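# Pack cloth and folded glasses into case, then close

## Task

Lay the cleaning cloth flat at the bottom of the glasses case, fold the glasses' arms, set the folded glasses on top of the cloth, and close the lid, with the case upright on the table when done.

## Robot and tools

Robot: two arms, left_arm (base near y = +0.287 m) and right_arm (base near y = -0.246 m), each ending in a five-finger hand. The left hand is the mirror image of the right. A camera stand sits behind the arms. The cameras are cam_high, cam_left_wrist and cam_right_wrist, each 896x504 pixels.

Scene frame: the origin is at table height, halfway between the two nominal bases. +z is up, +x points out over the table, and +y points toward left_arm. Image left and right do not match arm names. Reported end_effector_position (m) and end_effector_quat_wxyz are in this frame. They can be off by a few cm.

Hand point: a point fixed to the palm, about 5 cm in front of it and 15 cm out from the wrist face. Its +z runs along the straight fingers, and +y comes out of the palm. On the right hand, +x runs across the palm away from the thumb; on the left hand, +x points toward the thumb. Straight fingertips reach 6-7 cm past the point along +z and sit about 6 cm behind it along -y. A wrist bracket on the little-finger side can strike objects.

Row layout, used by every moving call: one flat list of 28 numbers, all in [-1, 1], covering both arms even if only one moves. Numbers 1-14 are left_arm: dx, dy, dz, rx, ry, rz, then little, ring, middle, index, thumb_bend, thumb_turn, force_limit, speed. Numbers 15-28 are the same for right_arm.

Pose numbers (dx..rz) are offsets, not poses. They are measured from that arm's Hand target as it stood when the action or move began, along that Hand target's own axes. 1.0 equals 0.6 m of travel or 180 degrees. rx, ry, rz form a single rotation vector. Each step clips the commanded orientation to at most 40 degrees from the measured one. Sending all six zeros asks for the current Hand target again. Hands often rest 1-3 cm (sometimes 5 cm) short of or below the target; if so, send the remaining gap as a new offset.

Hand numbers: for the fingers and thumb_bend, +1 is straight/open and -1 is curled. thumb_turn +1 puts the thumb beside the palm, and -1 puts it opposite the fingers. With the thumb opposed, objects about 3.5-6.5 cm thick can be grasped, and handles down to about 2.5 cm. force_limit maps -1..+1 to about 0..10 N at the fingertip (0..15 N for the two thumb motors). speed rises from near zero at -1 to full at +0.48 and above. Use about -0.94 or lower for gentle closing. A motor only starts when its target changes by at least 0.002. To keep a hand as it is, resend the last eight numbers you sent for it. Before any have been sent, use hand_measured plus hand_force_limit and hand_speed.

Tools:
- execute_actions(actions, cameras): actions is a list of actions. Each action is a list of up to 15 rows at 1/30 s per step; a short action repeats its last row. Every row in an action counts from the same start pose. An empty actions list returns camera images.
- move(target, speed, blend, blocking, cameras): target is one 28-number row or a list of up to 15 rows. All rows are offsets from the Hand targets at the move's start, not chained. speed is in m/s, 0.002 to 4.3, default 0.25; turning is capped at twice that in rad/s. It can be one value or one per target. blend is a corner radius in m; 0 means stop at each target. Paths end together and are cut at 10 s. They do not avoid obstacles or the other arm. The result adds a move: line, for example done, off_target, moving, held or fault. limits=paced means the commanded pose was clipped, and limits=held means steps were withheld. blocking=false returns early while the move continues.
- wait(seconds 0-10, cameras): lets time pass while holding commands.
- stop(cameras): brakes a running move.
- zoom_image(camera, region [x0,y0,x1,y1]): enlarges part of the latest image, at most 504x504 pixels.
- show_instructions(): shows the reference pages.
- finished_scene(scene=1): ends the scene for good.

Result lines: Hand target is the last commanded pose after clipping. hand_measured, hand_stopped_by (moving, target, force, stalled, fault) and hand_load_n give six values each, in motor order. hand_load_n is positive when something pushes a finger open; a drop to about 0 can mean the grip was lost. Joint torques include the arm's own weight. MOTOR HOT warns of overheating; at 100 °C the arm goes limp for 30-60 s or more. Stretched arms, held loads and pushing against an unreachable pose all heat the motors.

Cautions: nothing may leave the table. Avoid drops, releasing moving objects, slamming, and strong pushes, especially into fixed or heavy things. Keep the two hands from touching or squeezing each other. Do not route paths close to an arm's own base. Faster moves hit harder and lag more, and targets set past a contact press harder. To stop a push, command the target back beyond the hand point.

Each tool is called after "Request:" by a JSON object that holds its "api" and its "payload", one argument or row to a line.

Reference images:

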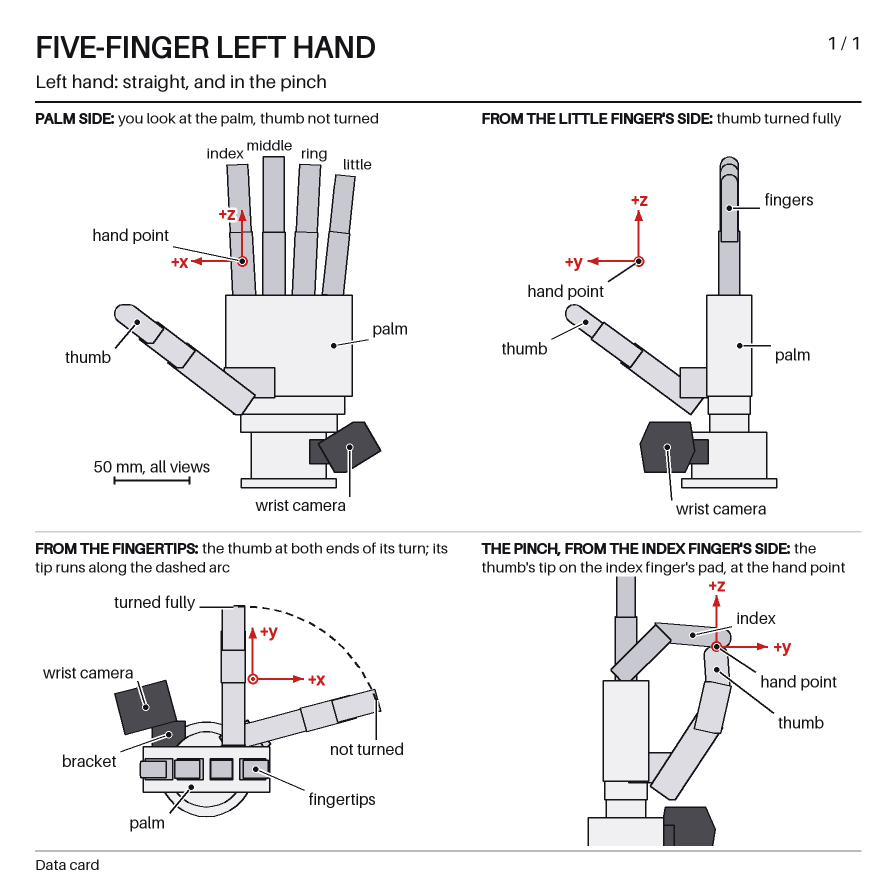

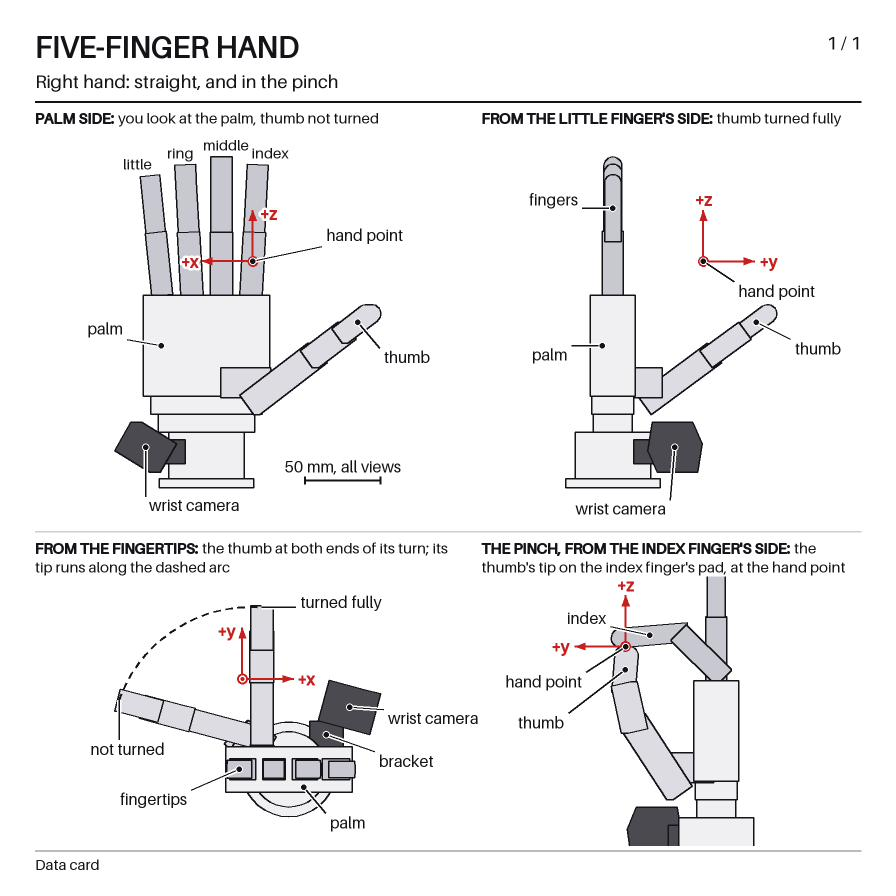

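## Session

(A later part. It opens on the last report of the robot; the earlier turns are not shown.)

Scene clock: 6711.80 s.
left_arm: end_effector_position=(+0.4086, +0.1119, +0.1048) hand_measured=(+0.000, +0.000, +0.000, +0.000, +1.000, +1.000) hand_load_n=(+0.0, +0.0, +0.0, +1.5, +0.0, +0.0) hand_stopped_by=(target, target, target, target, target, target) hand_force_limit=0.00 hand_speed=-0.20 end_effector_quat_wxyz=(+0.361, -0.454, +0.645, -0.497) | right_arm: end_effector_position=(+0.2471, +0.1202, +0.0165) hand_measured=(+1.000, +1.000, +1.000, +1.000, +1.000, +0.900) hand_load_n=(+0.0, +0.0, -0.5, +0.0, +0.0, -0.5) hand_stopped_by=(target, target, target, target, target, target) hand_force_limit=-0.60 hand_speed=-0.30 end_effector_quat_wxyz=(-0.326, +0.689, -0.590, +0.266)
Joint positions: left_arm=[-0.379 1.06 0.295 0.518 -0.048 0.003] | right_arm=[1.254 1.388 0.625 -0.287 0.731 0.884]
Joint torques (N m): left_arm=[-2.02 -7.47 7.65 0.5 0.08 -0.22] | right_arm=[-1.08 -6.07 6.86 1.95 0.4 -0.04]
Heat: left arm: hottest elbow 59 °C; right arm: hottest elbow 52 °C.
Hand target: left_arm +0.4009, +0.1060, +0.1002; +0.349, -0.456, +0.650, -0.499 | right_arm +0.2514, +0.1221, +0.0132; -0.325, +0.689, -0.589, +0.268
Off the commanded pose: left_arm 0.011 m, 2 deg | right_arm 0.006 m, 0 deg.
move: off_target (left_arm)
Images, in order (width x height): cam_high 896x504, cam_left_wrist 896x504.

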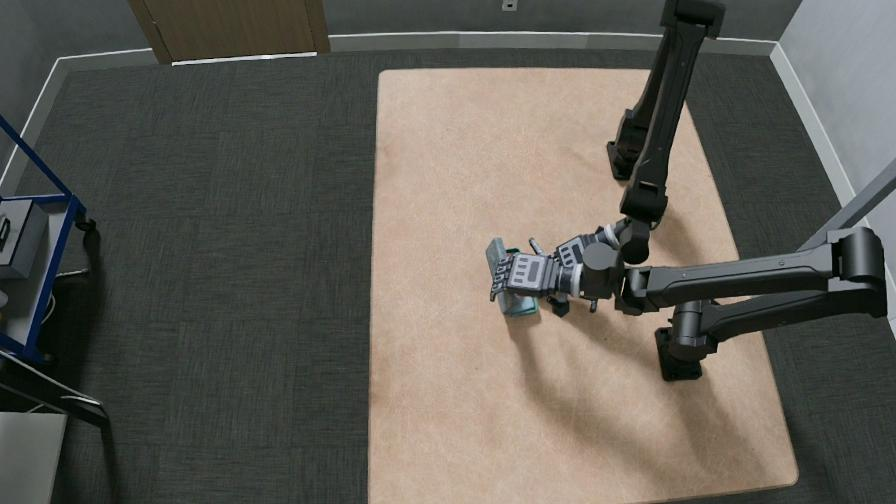

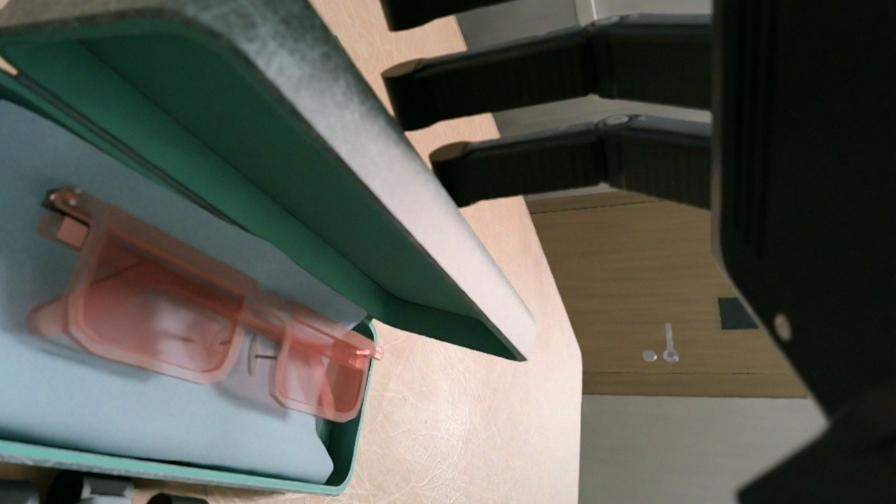

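Request:
{"api": "move", "payload": {
  "target": [
    [0.01235,0.01047,-0.0197,0,0,0,0,0,0,0,1,1,0,-0.2,0,0,0,0,0,0,1,1,1,1,1,0.9,-0.6,-0.3]
  ],
  "speed": 0.02,
  "cameras": ["cam_high","cam_left_wrist"]
}}

Request:
{"api": "zoom_image", "payload": {
  "camera": "cam_high",
  "region": [450, 220, 600, 340]
}}

Scene clock: 6723.57 s.
left_arm: end_effector_position=(+0.3962, +0.1092, +0.1067) hand_measured=(+0.000, +0.000, +0.000, +0.000, +1.000, +1.000) hand_load_n=(+0.0, +0.0, +0.0, +2.0, +0.0, -0.5) hand_stopped_by=(target, target, target, target, target, target) hand_force_limit=0.00 hand_speed=-0.20 end_effector_quat_wxyz=(+0.364, -0.453, +0.641, -0.501) | right_arm: end_effector_position=(+0.2469, +0.1203, +0.0164) hand_measured=(+1.000, +1.000, +1.000, +1.000, +1.000, +0.900) hand_load_n=(+0.0, +0.0, -1.0, +0.0, +0.0, -0.5) hand_stopped_by=(target, target, target, target, target, target) hand_force_limit=-0.60 hand_speed=-0.30 end_effector_quat_wxyz=(-0.326, +0.690, -0.590, +0.266)
Joint positions: left_arm=[-0.412 1.013 0.267 0.51 -0.084 -0.007] | right_arm=[1.254 1.388 0.625 -0.287 0.73 0.884]
Joint torques (N m): left_arm=[-2.14 -6.36 7.43 0.51 0.14 -0.23] | right_arm=[-1.08 -6.07 6.89 1.95 0.45 -0.03]
Heat: left arm: hottest elbow 58 °C; right arm: hottest elbow 52 °C.
Hand target: left_arm +0.3860, +0.1034, +0.0972; +0.349, -0.456, +0.650, -0.499 | right_arm +0.2514, +0.1221, +0.0132; -0.325, +0.689, -0.589, +0.268
Off the commanded pose: left_arm 0.015 m, 2 deg | right_arm 0.006 m, 0 deg.
move: off_target (left_arm)
Images, in order (width x height): cam_high 896x504, cam_left_wrist 896x504.

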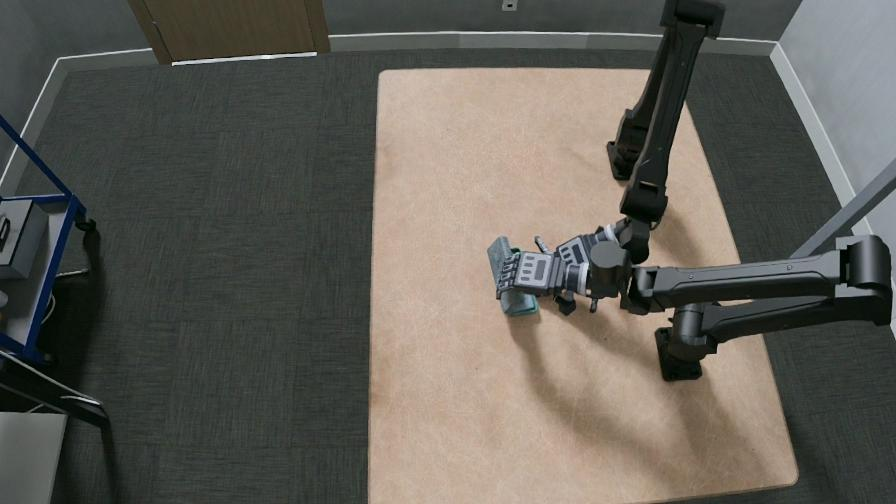

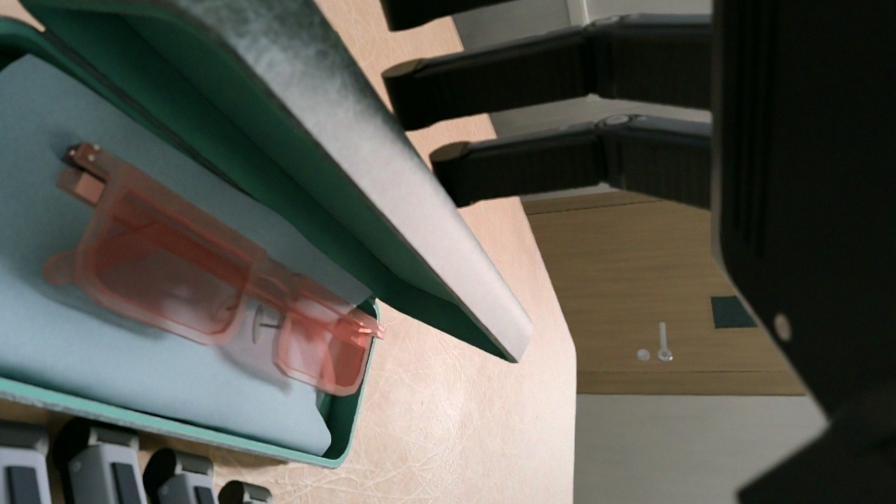

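Scaled by 3.360 from the camera's 896x504 image, which has a finer 1280x720 frame.

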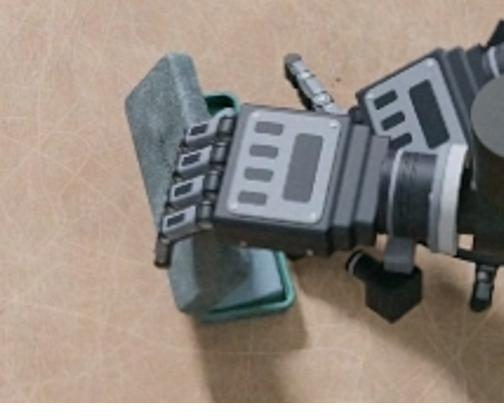

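Request:
{"api": "move", "payload": {
  "target": [
    [0.01235,0.00563,-0.021,0,0,0,0,0,0,0,1,1,0,-0.2,0,0,0,0,0,0,1,1,1,1,1,0.9,-0.6,-0.3]
  ],
  "speed": 0.02,
  "cameras": ["cam_high","cam_left_wrist"]
}}

Request:
{"api": "zoom_image", "payload": {
  "camera": "cam_high",
  "region": [450, 220, 600, 340]
}}

Scene clock: 6738.53 s.
left_arm: end_effector_position=(+0.3827, +0.1058, +0.1104) hand_measured=(+0.000, +0.000, +0.000, +0.000, +1.000, +1.000) hand_load_n=(+0.0, +0.0, +0.0, +2.0, +0.0, +0.0) hand_stopped_by=(target, target, target, target, target, target) hand_force_limit=0.00 hand_speed=-0.20 end_effector_quat_wxyz=(+0.365, -0.453, +0.638, -0.504) | right_arm: end_effector_position=(+0.2467, +0.1204, +0.0162) hand_measured=(+1.000, +1.000, +1.000, +1.000, +1.000, +0.900) hand_load_n=(+0.0, +0.0, -1.5, -0.5, +0.0, +0.0) hand_stopped_by=(target, target, target, target, target, target) hand_force_limit=-0.60 hand_speed=-0.30 end_effector_quat_wxyz=(-0.326, +0.690, -0.590, +0.265)
Joint positions: left_arm=[-0.451 0.952 0.243 0.48 -0.122 -0.018] | right_arm=[1.254 1.388 0.625 -0.287 0.729 0.884]
Joint torques (N m): left_arm=[-2.32 -5.48 7.38 0.34 0.16 -0.23] | right_arm=[-1.14 -6.12 6.84 1.92 0.51 -0.03]
Heat: left arm: hottest elbow 57 °C; right arm: hottest elbow 52 °C.
Hand target: left_arm +0.3712, +0.1008, +0.0974; +0.349, -0.456, +0.650, -0.499 | right_arm +0.2514, +0.1221, +0.0133; -0.326, +0.689, -0.589, +0.268
Off the commanded pose: left_arm 0.018 m, 2 deg | right_arm 0.006 m, 0 deg.
move: off_target (left_arm)
Images, in order (width x height): cam_high 896x504, cam_left_wrist 896x504.

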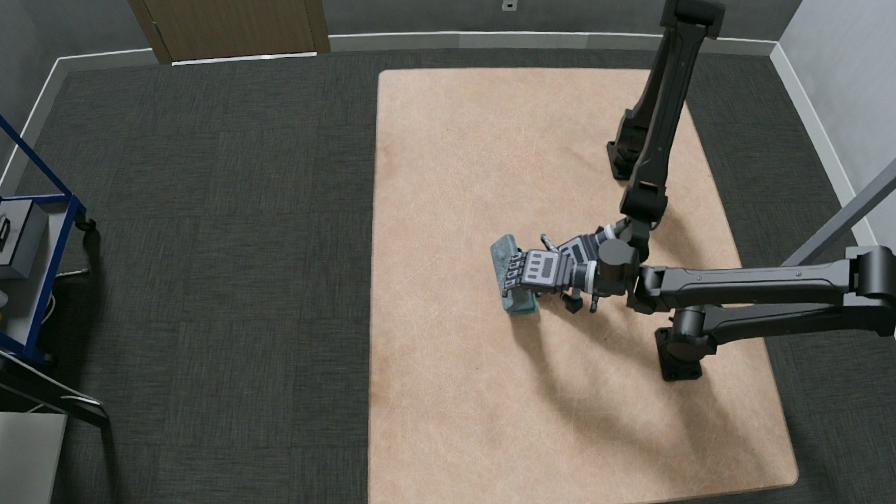

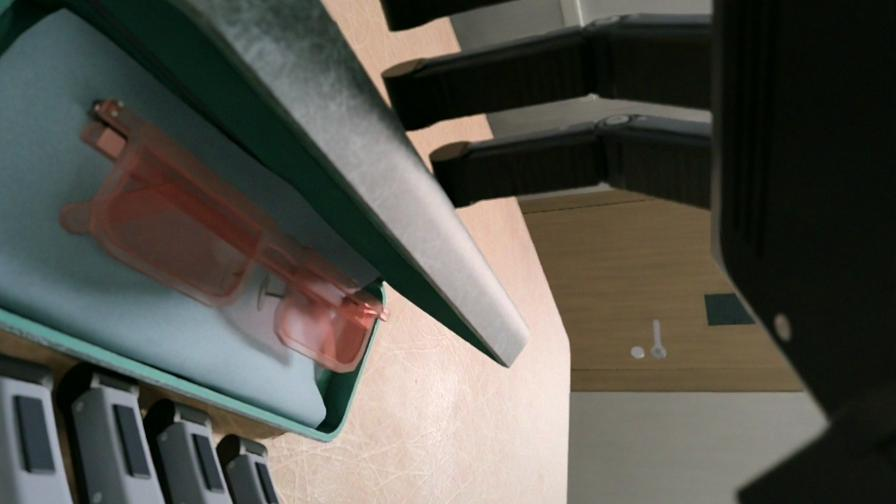

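Scaled by 3.360 from the camera's 896x504 image, which has a finer 1280x720 frame.

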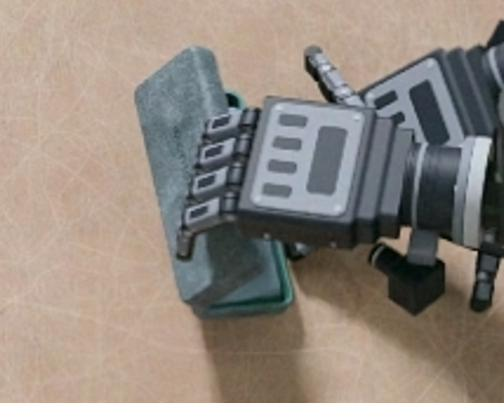

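Request:
{"api": "move", "payload": {
  "target": [
    [0.01,0.0176,-0.0134,0,0,0,0,0,0,0,1,1,0,-0.2,0,0,0,0,0,0,1,1,1,1,1,0.9,-0.6,-0.3]
  ],
  "speed": 0.02,
  "cameras": ["cam_high","cam_left_wrist"]
}}

Request:
{"api": "zoom_image", "payload": {
  "camera": "cam_high",
  "region": [450, 220, 600, 340]
}}

Scene clock: 6751.83 s.
left_arm: end_effector_position=(+0.3735, +0.1049, +0.1062) hand_measured=(+0.000, +0.000, +0.000, +0.000, +1.000, +1.000) hand_load_n=(+0.0, +0.0, +0.0, +2.5, -0.5, +0.0) hand_stopped_by=(target, target, target, target, target, target) hand_force_limit=0.00 hand_speed=-0.20 end_effector_quat_wxyz=(+0.368, -0.455, +0.636, -0.504) | right_arm: end_effector_position=(+0.2466, +0.1204, +0.0161) hand_measured=(+1.000, +1.000, +1.000, +1.000, +1.000, +0.900) hand_load_n=(+0.0, +0.0, -1.5, +0.0, -0.5, -0.5) hand_stopped_by=(target, target, target, target, target, target) hand_force_limit=-0.60 hand_speed=-0.30 end_effector_quat_wxyz=(-0.326, +0.690, -0.590, +0.265)
Joint positions: left_arm=[-0.48 0.932 0.219 0.486 -0.159 -0.027] | right_arm=[1.254 1.388 0.625 -0.287 0.729 0.884]
Joint torques (N m): left_arm=[-0.91 -4.89 8.65 1.1 0.1 -0.08] | right_arm=[-1.08 -6.18 6.84 1.92 0.53 -0.02]
Heat: left arm: hottest elbow 57 °C; right arm: hottest elbow 52 °C.
Hand target: left_arm +0.3733, +0.1046, +0.1057; +0.367, -0.455, +0.636, -0.504 (not the last commanded pose) | right_arm +0.2513, +0.1222, +0.0133; -0.326, +0.689, -0.589, +0.268
Off the commanded pose: left_arm 0.023 m, 3 deg | right_arm 0.006 m, 0 deg.
move: held (left_arm; a check stopped the path); limits=held
pose unreachable (left arm): on one or more control steps of this call, first in action 0 (counted from 0), this arm could not follow its commanded pose, so it was not sent that pose on those steps. It may still have moved: this result reports where it is.
cause: moving toward the commanded pose would bring a part of the arm too close to another arm (a part of this arm just beyond joint 5 (wrist yaw) and a part of the right arm just beyond its joint 4 (wrist pitch), at the place that arm is still heading or pushing toward).
pose unreachable (right arm): on one or more control steps of this call, first in action 0 (counted from 0), this arm could not follow its commanded pose, so it was not sent that pose on those steps. It may still have moved: this result reports where it is.
cause: moving toward the commanded pose would bring a part of the arm too close to another arm (a part of this arm just beyond joint 4 (wrist pitch) and a part of the left arm just beyond its joint 5 (wrist yaw), along the way the arms are being sent, or toward where that arm still pushes).
Images, in order (width x height): cam_high 896x504, cam_left_wrist 896x504.

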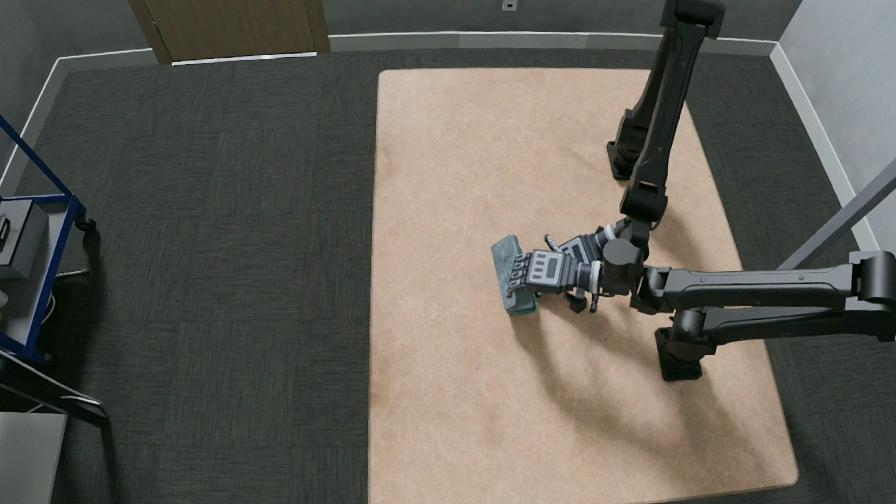

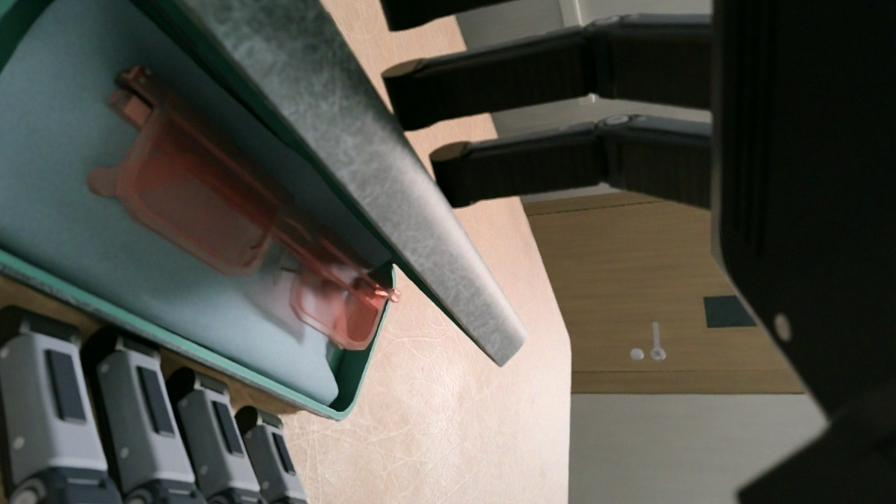

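Scaled by 3.360 from the camera's 896x504 image, which has a finer 1280x720 frame.

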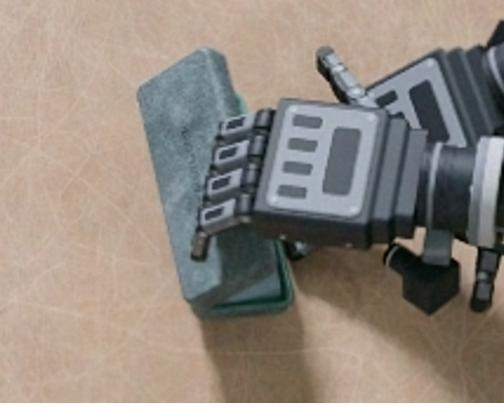

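Request:
{"api": "move", "payload": {
  "target": [
    [-0.0171,-0.141,0.0109,0,0,0,0,0,0,0,1,1,0,-0.2,0,0,0,0,0,0,1,1,1,1,1,0.9,-0.6,-0.3]
  ],
  "speed": 0.06,
  "cameras": ["cam_high","cam_left_wrist"]
}}

Request:
{"api": "zoom_image", "payload": {
  "camera": "cam_high",
  "region": [450, 220, 600, 340]
}}

Scene clock: 6774.57 s.
left_arm: end_effector_position=(+0.3875, +0.1058, +0.1620) hand_measured=(+0.000, +0.000, +0.000, +0.000, +1.000, +1.000) hand_load_n=(+0.0, +0.0, +0.0, +0.0, +0.0, -0.5) hand_stopped_by=(target, target, target, target, target, target) hand_force_limit=0.00 hand_speed=-0.20 end_effector_quat_wxyz=(+0.354, -0.462, +0.646, -0.494) | right_arm: end_effector_position=(+0.2466, +0.1204, +0.0159) hand_measured=(+1.000, +1.000, +1.000, +1.000, +1.000, +0.900) hand_load_n=(+0.0, +0.0, -0.5, +0.0, +0.0, +0.0) hand_stopped_by=(target, target, target, target, target, target) hand_force_limit=-0.60 hand_speed=-0.30 end_effector_quat_wxyz=(-0.326, +0.690, -0.590, +0.265)
Joint positions: left_arm=[-0.435 0.811 0.375 0.171 -0.104 -0.027] | right_arm=[1.253 1.389 0.625 -0.287 0.727 0.884]
Joint torques (N m): left_arm=[0.32 -5.13 13.7 0.79 0.08 0.05] | right_arm=[-1.14 -6.07 6.9 1.95 0.56 -0.02]
Heat: left arm: hottest elbow 58 °C; right arm: hottest elbow 52 °C.
Hand target: left_arm +0.4004, +0.1056, +0.1868; +0.367, -0.455, +0.636, -0.503 | right_arm +0.2513, +0.1222, +0.0133; -0.326, +0.689, -0.589, +0.268
Off the commanded pose: left_arm 0.028 m, 2 deg | right_arm 0.006 m, 0 deg.
move: off_target (left_arm)
Images, in order (width x height): cam_high 896x504, cam_left_wrist 896x504.

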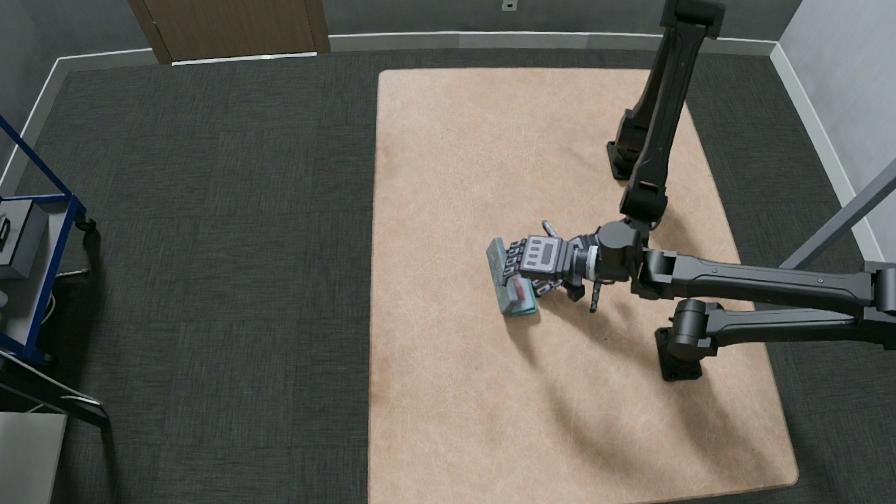

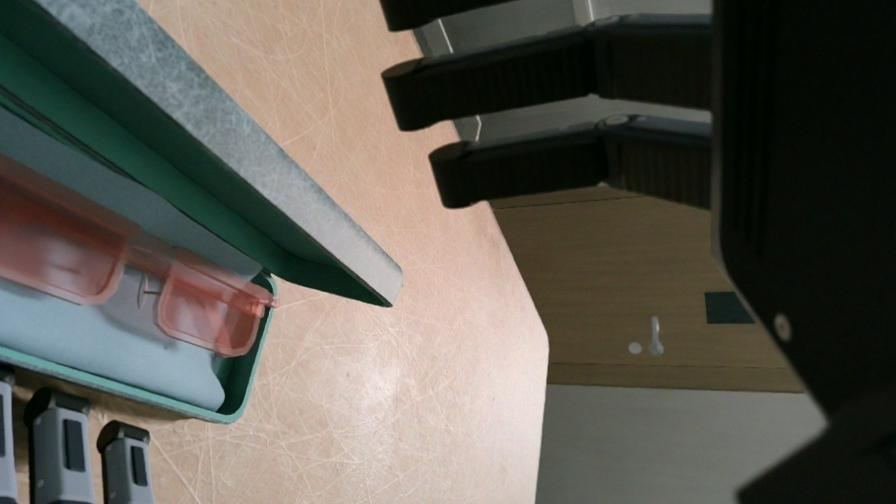

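Scaled by 3.360 from the camera's 896x504 image, which has a finer 1280x720 frame.

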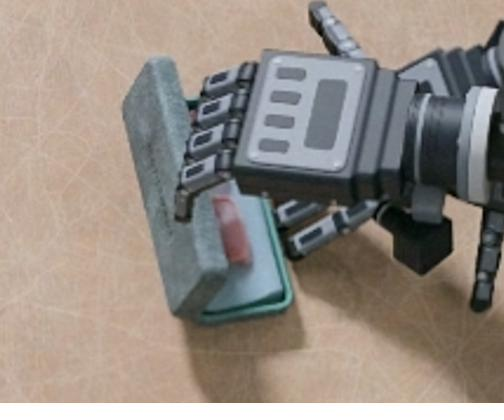

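Request:
{"api": "move", "payload": {
  "target": [
    [0,0,0,0,0,0,0,0,0,0,1,1,0,-0.2,0.022,0.03797,-0.04705,0.02752,-0.08158,-0.06259,1,1,1,1,1,0.9,-0.6,-0.3]
  ],
  "speed": 0.05,
  "cameras": ["cam_high","cam_right_wrist"]
}}

Request:
{"api": "zoom_image", "payload": {
  "camera": "cam_high",
  "region": [450, 220, 600, 340]
}}

Scene clock: 6872.53 s.
left_arm: end_effector_position=(+0.3875, +0.1058, +0.1620) hand_measured=(+0.000, +0.000, +0.000, +0.000, +1.000, +1.000) hand_load_n=(+0.0, +0.0, +0.0, +0.0, +0.0, -0.5) hand_stopped_by=(target, target, target, target, target, target) hand_force_limit=0.00 hand_speed=-0.20 end_effector_quat_wxyz=(+0.354, -0.462, +0.646, -0.494) | right_arm: end_effector_position=(+0.2211, +0.1026, +0.0120) hand_measured=(+1.000, +1.000, +1.000, +1.000, +1.000, +0.900) hand_load_n=(+0.0, +0.0, +0.0, +0.0, +0.0, +0.0) hand_stopped_by=(target, target, target, target, target, target) hand_force_limit=-0.60 hand_speed=-0.30 end_effector_quat_wxyz=(-0.393, +0.756, -0.468, +0.235)
Joint positions: left_arm=[-0.435 0.811 0.375 0.171 -0.104 -0.027] | right_arm=[1.258 1.267 0.419 0.065 0.603 0.527]
Joint torques (N m): left_arm=[0.56 -5.19 13.81 0.81 0.03 0.06] | right_arm=[0.09 -5.83 5.52 2.37 0.2 -0.03]
Heat: left arm: hottest elbow 62 °C; right arm: hottest elbow 52 °C.
Hand target: left_arm +0.4004, +0.1056, +0.1868; +0.367, -0.455, +0.636, -0.504 | right_arm +0.2178, +0.1033, +0.0139; -0.400, +0.758, -0.460, +0.233
Off the commanded pose: left_arm 0.028 m, 2 deg | right_arm 0.004 m, 1 deg.
move: off_target (left_arm)
Images, in order (width x height): cam_high 896x504, cam_right_wrist 896x504.

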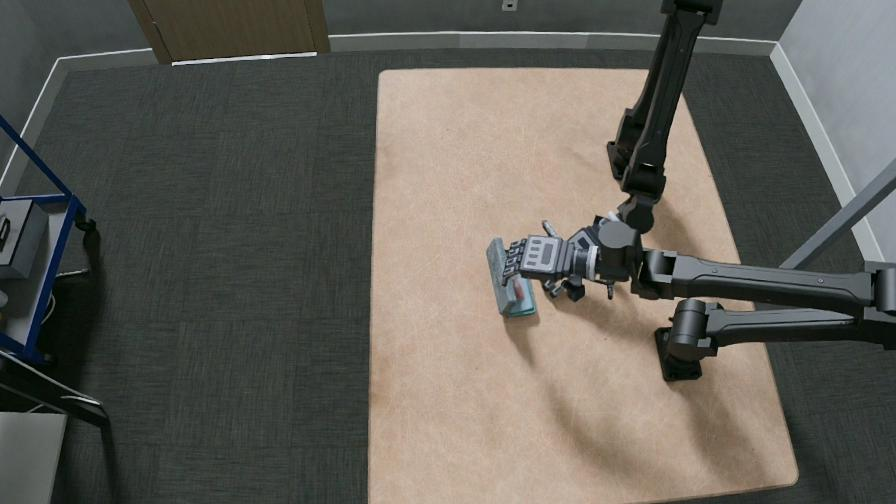

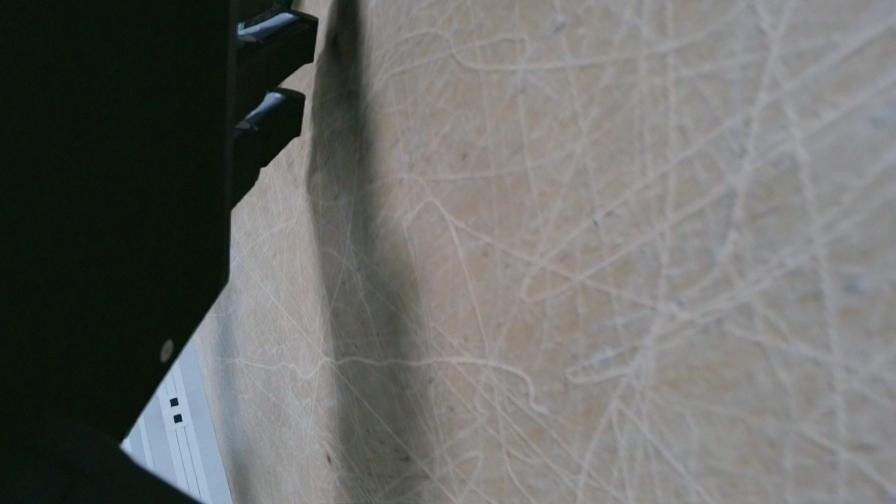

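Scaled by 3.360 from the camera's 896x504 image, which has a finer 1280x720 frame.

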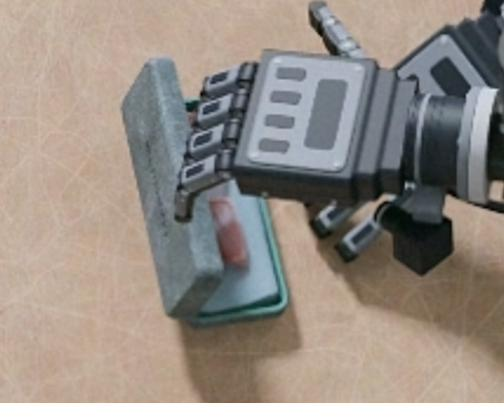

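Request:
{"api": "move", "payload": {
  "target": [
    [-0.04078,0.0141,0.10042,-0.0111,0.0525,0.0121,0,0,0,0,1,1,0,-0.2,0.01333,-0.01722,0.03623,0,0,0,1,1,1,1,1,0.9,-0.6,-0.3]
  ],
  "speed": 0.06,
  "cameras": ["cam_high","cam_left_wrist","cam_right_wrist"]
}}

Request:
{"api": "zoom_image", "payload": {
  "camera": "cam_high",
  "region": [450, 220, 600, 340]
}}

Scene clock: 6908.40 s.
left_arm: end_effector_position=(+0.4427, +0.1102, +0.1453) hand_measured=(+0.000, +0.000, +0.000, +0.000, +1.000, +1.000) hand_load_n=(+0.0, +0.0, +0.0, +0.0, +0.0, -0.5) hand_stopped_by=(target, target, target, target, target, target) hand_force_limit=0.00 hand_speed=-0.20 end_effector_quat_wxyz=(+0.296, -0.417, +0.690, -0.512) | right_arm: end_effector_position=(+0.2372, +0.1033, +0.0092) hand_measured=(+1.000, +1.000, +1.000, +1.000, +1.000, +0.900) hand_load_n=(+0.0, -0.5, +0.0, +0.0, +0.0, -0.5) hand_stopped_by=(target, target, target, target, target, target) hand_force_limit=-0.60 hand_speed=-0.30 end_effector_quat_wxyz=(-0.397, +0.759, -0.462, +0.231)
Joint positions: left_arm=[-0.234 1.081 0.489 0.277 0.254 0.062] | right_arm=[1.197 1.293 0.419 0.131 0.546 0.464]
Joint torques (N m): left_arm=[0.09 -7.41 12.94 1.62 0.14 0.03] | right_arm=[-0.97 -4.42 6.89 2.5 0.15 -0.05]
Heat: left arm: hottest elbow 63 °C; right arm: hottest elbow 51 °C.
Hand target: left_arm +0.4620, +0.1110, +0.1653; +0.315, -0.406, +0.682, -0.521 | right_arm +0.2424, +0.1074, +0.0099; -0.400, +0.758, -0.460, +0.233
Off the commanded pose: left_arm 0.028 m, 3 deg | right_arm 0.007 m, 0 deg.
move: off_target (left_arm)

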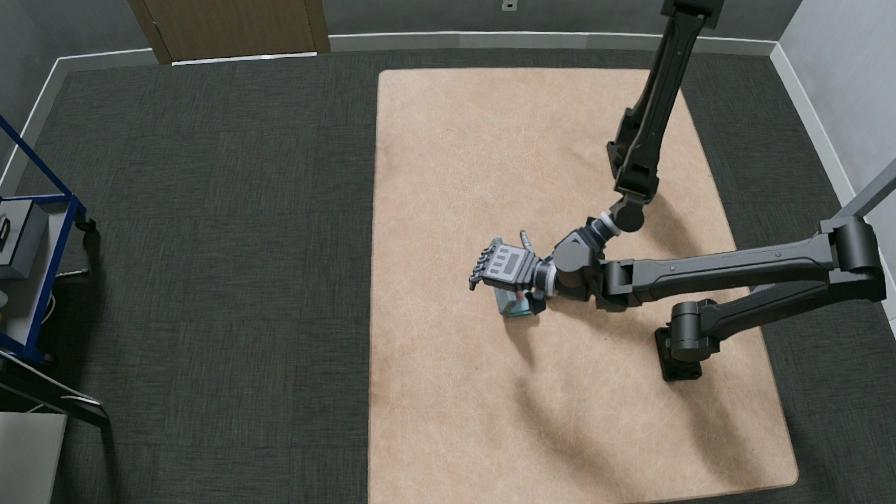

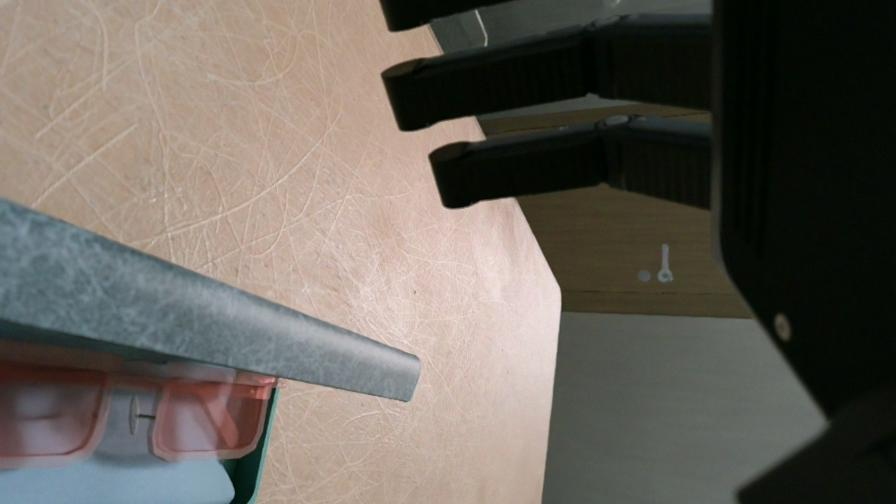

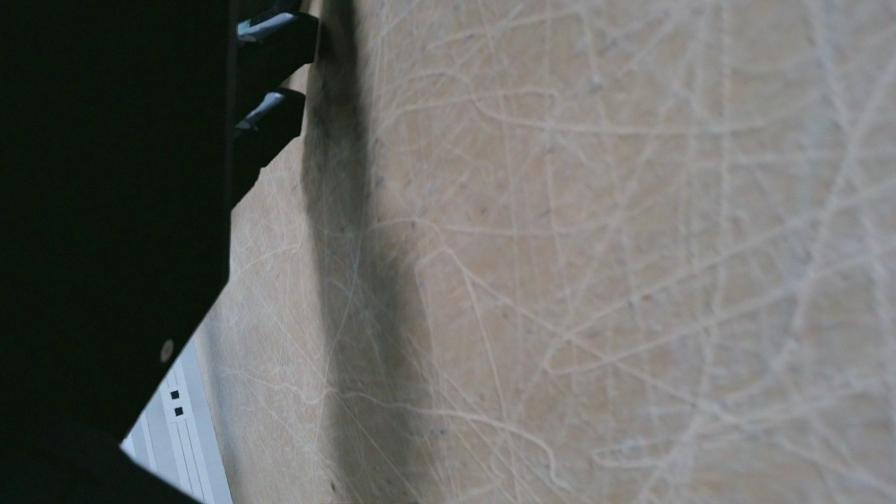

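Scaled by 3.360 from the camera's 896x504 image, which has a finer 1280x720 frame.

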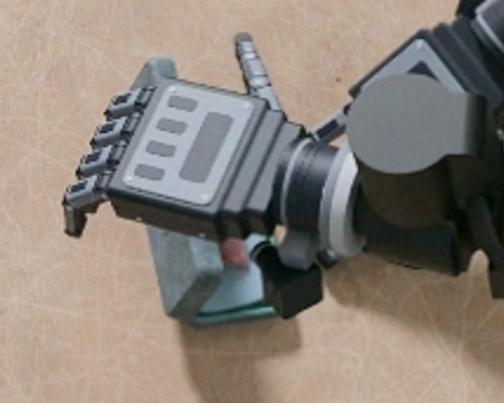

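Request:
{"api": "move", "payload": {
  "target": [
    [0.00783,0.10845,0.01382,0,0,0,0,0,0,0,1,1,0,-0.2,0.00628,-0.0095,0.01645,0,0,0,1,1,1,1,1,0.9,-0.6,-0.3]
  ],
  "speed": 0.05,
  "cameras": ["cam_high","cam_left_wrist"]
}}

Request:
{"api": "zoom_image", "payload": {
  "camera": "cam_high",
  "region": [450, 220, 600, 340]
}}

Scene clock: 6931.87 s.
left_arm: end_effector_position=(+0.4502, +0.1089, +0.1032) hand_measured=(+0.000, +0.000, +0.000, +0.000, +1.000, +1.000) hand_load_n=(+0.0, +0.0, +0.0, +0.0, +0.0, +0.0) hand_stopped_by=(target, target, target, target, target, target) hand_force_limit=0.00 hand_speed=-0.20 end_effector_quat_wxyz=(+0.310, -0.408, +0.681, -0.523) | right_arm: end_effector_position=(+0.2451, +0.1022, +0.0068) hand_measured=(+1.000, +1.000, +1.000, +1.000, +1.000, +0.900) hand_load_n=(-0.5, +0.0, +0.0, +0.0, +0.0, -0.5) hand_stopped_by=(target, target, target, target, target, target) hand_force_limit=-0.60 hand_speed=-0.30 end_effector_quat_wxyz=(-0.397, +0.760, -0.460, +0.230)
Joint positions: left_arm=[-0.234 1.235 0.417 0.546 0.252 0.063] | right_arm=[1.168 1.308 0.419 0.158 0.52 0.439]
Joint torques (N m): left_arm=[-0.15 -8.53 7.82 1.66 -0.01 0.03] | right_arm=[-1.49 -4.07 7.76 2.29 0.15 -0.05]
Heat: left arm: hottest elbow 64 °C; right arm: hottest elbow 51 °C.
Hand target: left_arm +0.4523, +0.1114, +0.1003; +0.315, -0.406, +0.682, -0.521 | right_arm +0.2543, +0.1093, +0.0088; -0.400, +0.758, -0.461, +0.233
Off the commanded pose: left_arm 0.004 m, 1 deg | right_arm 0.012 m, 1 deg.
move: off_target (right_arm)
Images, in order (width x height): cam_high 896x504, cam_left_wrist 896x504.

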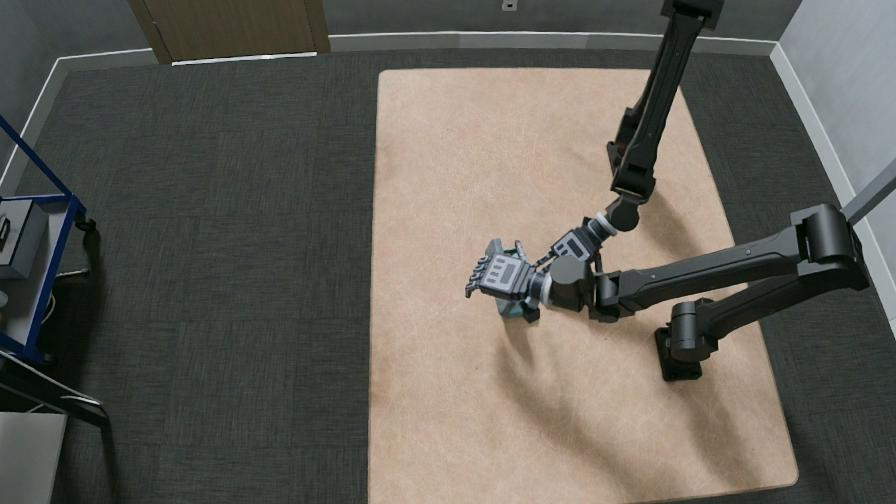

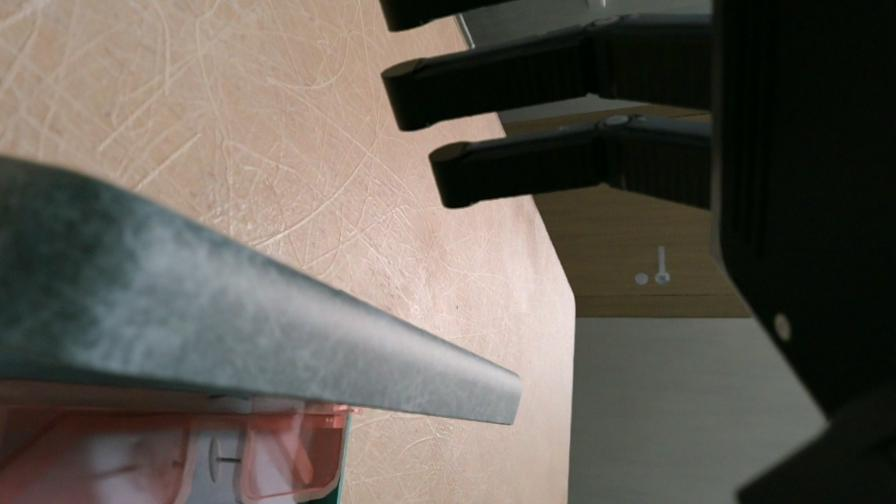

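Scaled by 3.360 from the camera's 896x504 image, which has a finer 1280x720 frame.

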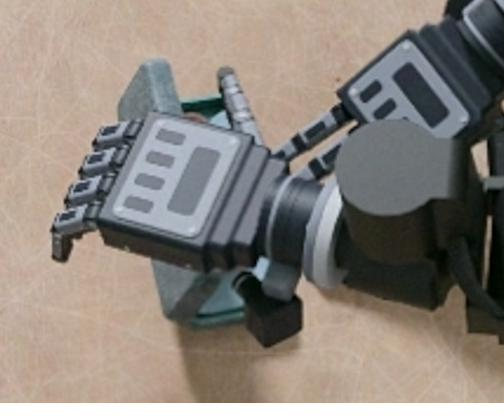

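Request:
{"api": "wait", "payload": {
  "seconds": 0.1,
  "cameras": ["cam_high","cam_right_wrist","cam_left_wrist"]
}}

Request:
{"api": "zoom_image", "payload": {
  "camera": "cam_right_wrist",
  "region": [200, 0, 450, 200]
}}

Request:
{"api": "zoom_image", "payload": {
  "camera": "cam_high",
  "region": [480, 230, 580, 320]
}}

Scene clock: 6960.53 s.
left_arm: end_effector_position=(+0.4502, +0.1089, +0.1032) hand_measured=(+0.000, +0.000, +0.000, +0.000, +1.000, +1.000) hand_load_n=(+0.0, +0.0, +0.0, +0.0, +0.0, +0.0) hand_stopped_by=(target, target, target, target, target, target) hand_force_limit=0.00 hand_speed=-0.20 end_effector_quat_wxyz=(+0.310, -0.408, +0.681, -0.523) | right_arm: end_effector_position=(+0.2451, +0.1022, +0.0068) hand_measured=(+1.000, +1.000, +1.000, +1.000, +1.000, +0.900) hand_load_n=(-0.5, +0.0, +0.0, +0.0, +0.0, +0.0) hand_stopped_by=(target, target, target, target, target, target) hand_force_limit=-0.60 hand_speed=-0.30 end_effector_quat_wxyz=(-0.397, +0.760, -0.460, +0.230)
Joint positions: left_arm=[-0.234 1.235 0.417 0.546 0.252 0.063] | right_arm=[1.168 1.308 0.419 0.158 0.52 0.439]
Joint torques (N m): left_arm=[-0.15 -8.29 7.9 1.61 -0.04 0.01] | right_arm=[-1.44 -4.01 7.8 2.28 0.14 -0.05]
Heat: left arm: hottest elbow 60 °C; right arm: hottest elbow 52 °C.
Hand target: left_arm +0.4523, +0.1114, +0.1003; +0.315, -0.406, +0.682, -0.521 | right_arm +0.2543, +0.1093, +0.0088; -0.400, +0.758, -0.461, +0.233
Off the commanded pose: left_arm 0.004 m, 1 deg | right_arm 0.012 m, 1 deg.
wait: 0.10 s; at rest from the start

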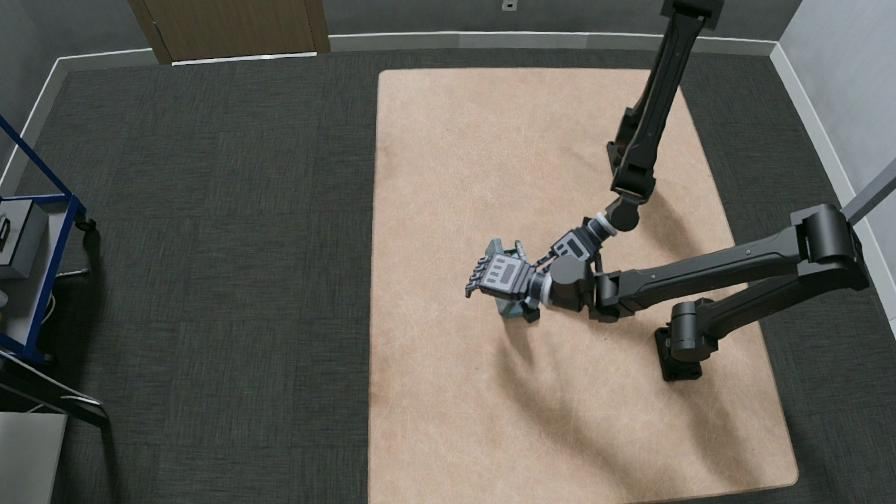

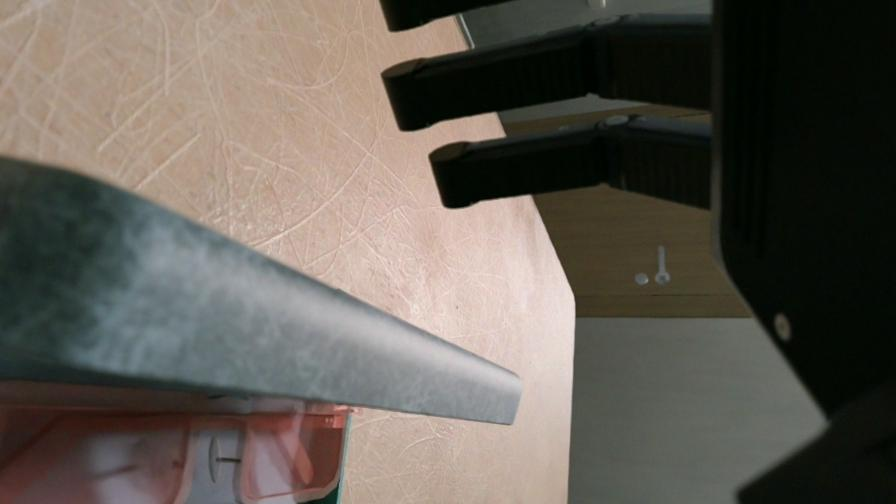

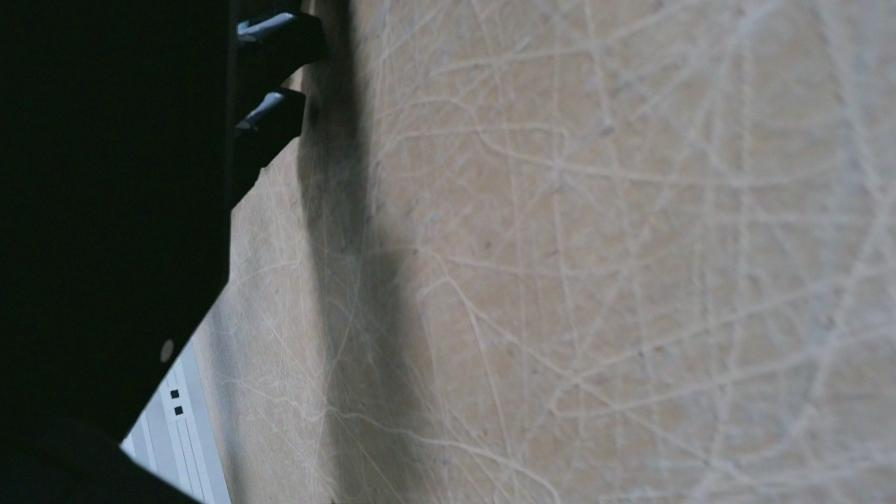

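Scaled by 2.016 from the camera's 896x504 image, which has a finer 1280x720 frame.

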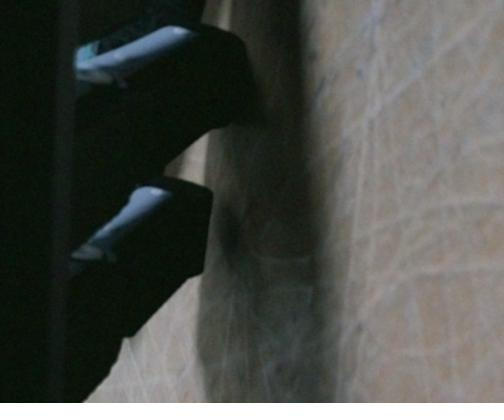

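Scaled by 5.040 from the camera's 896x504 image, which has a finer 1280x720 frame.

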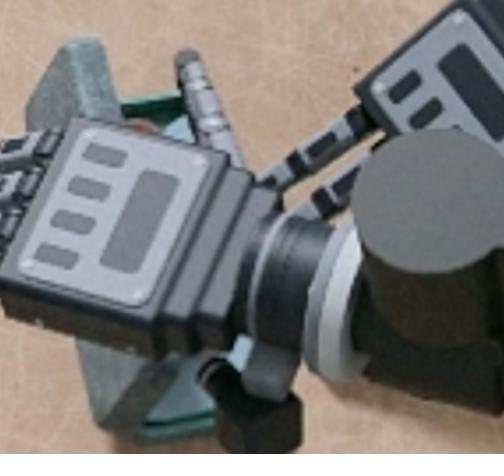

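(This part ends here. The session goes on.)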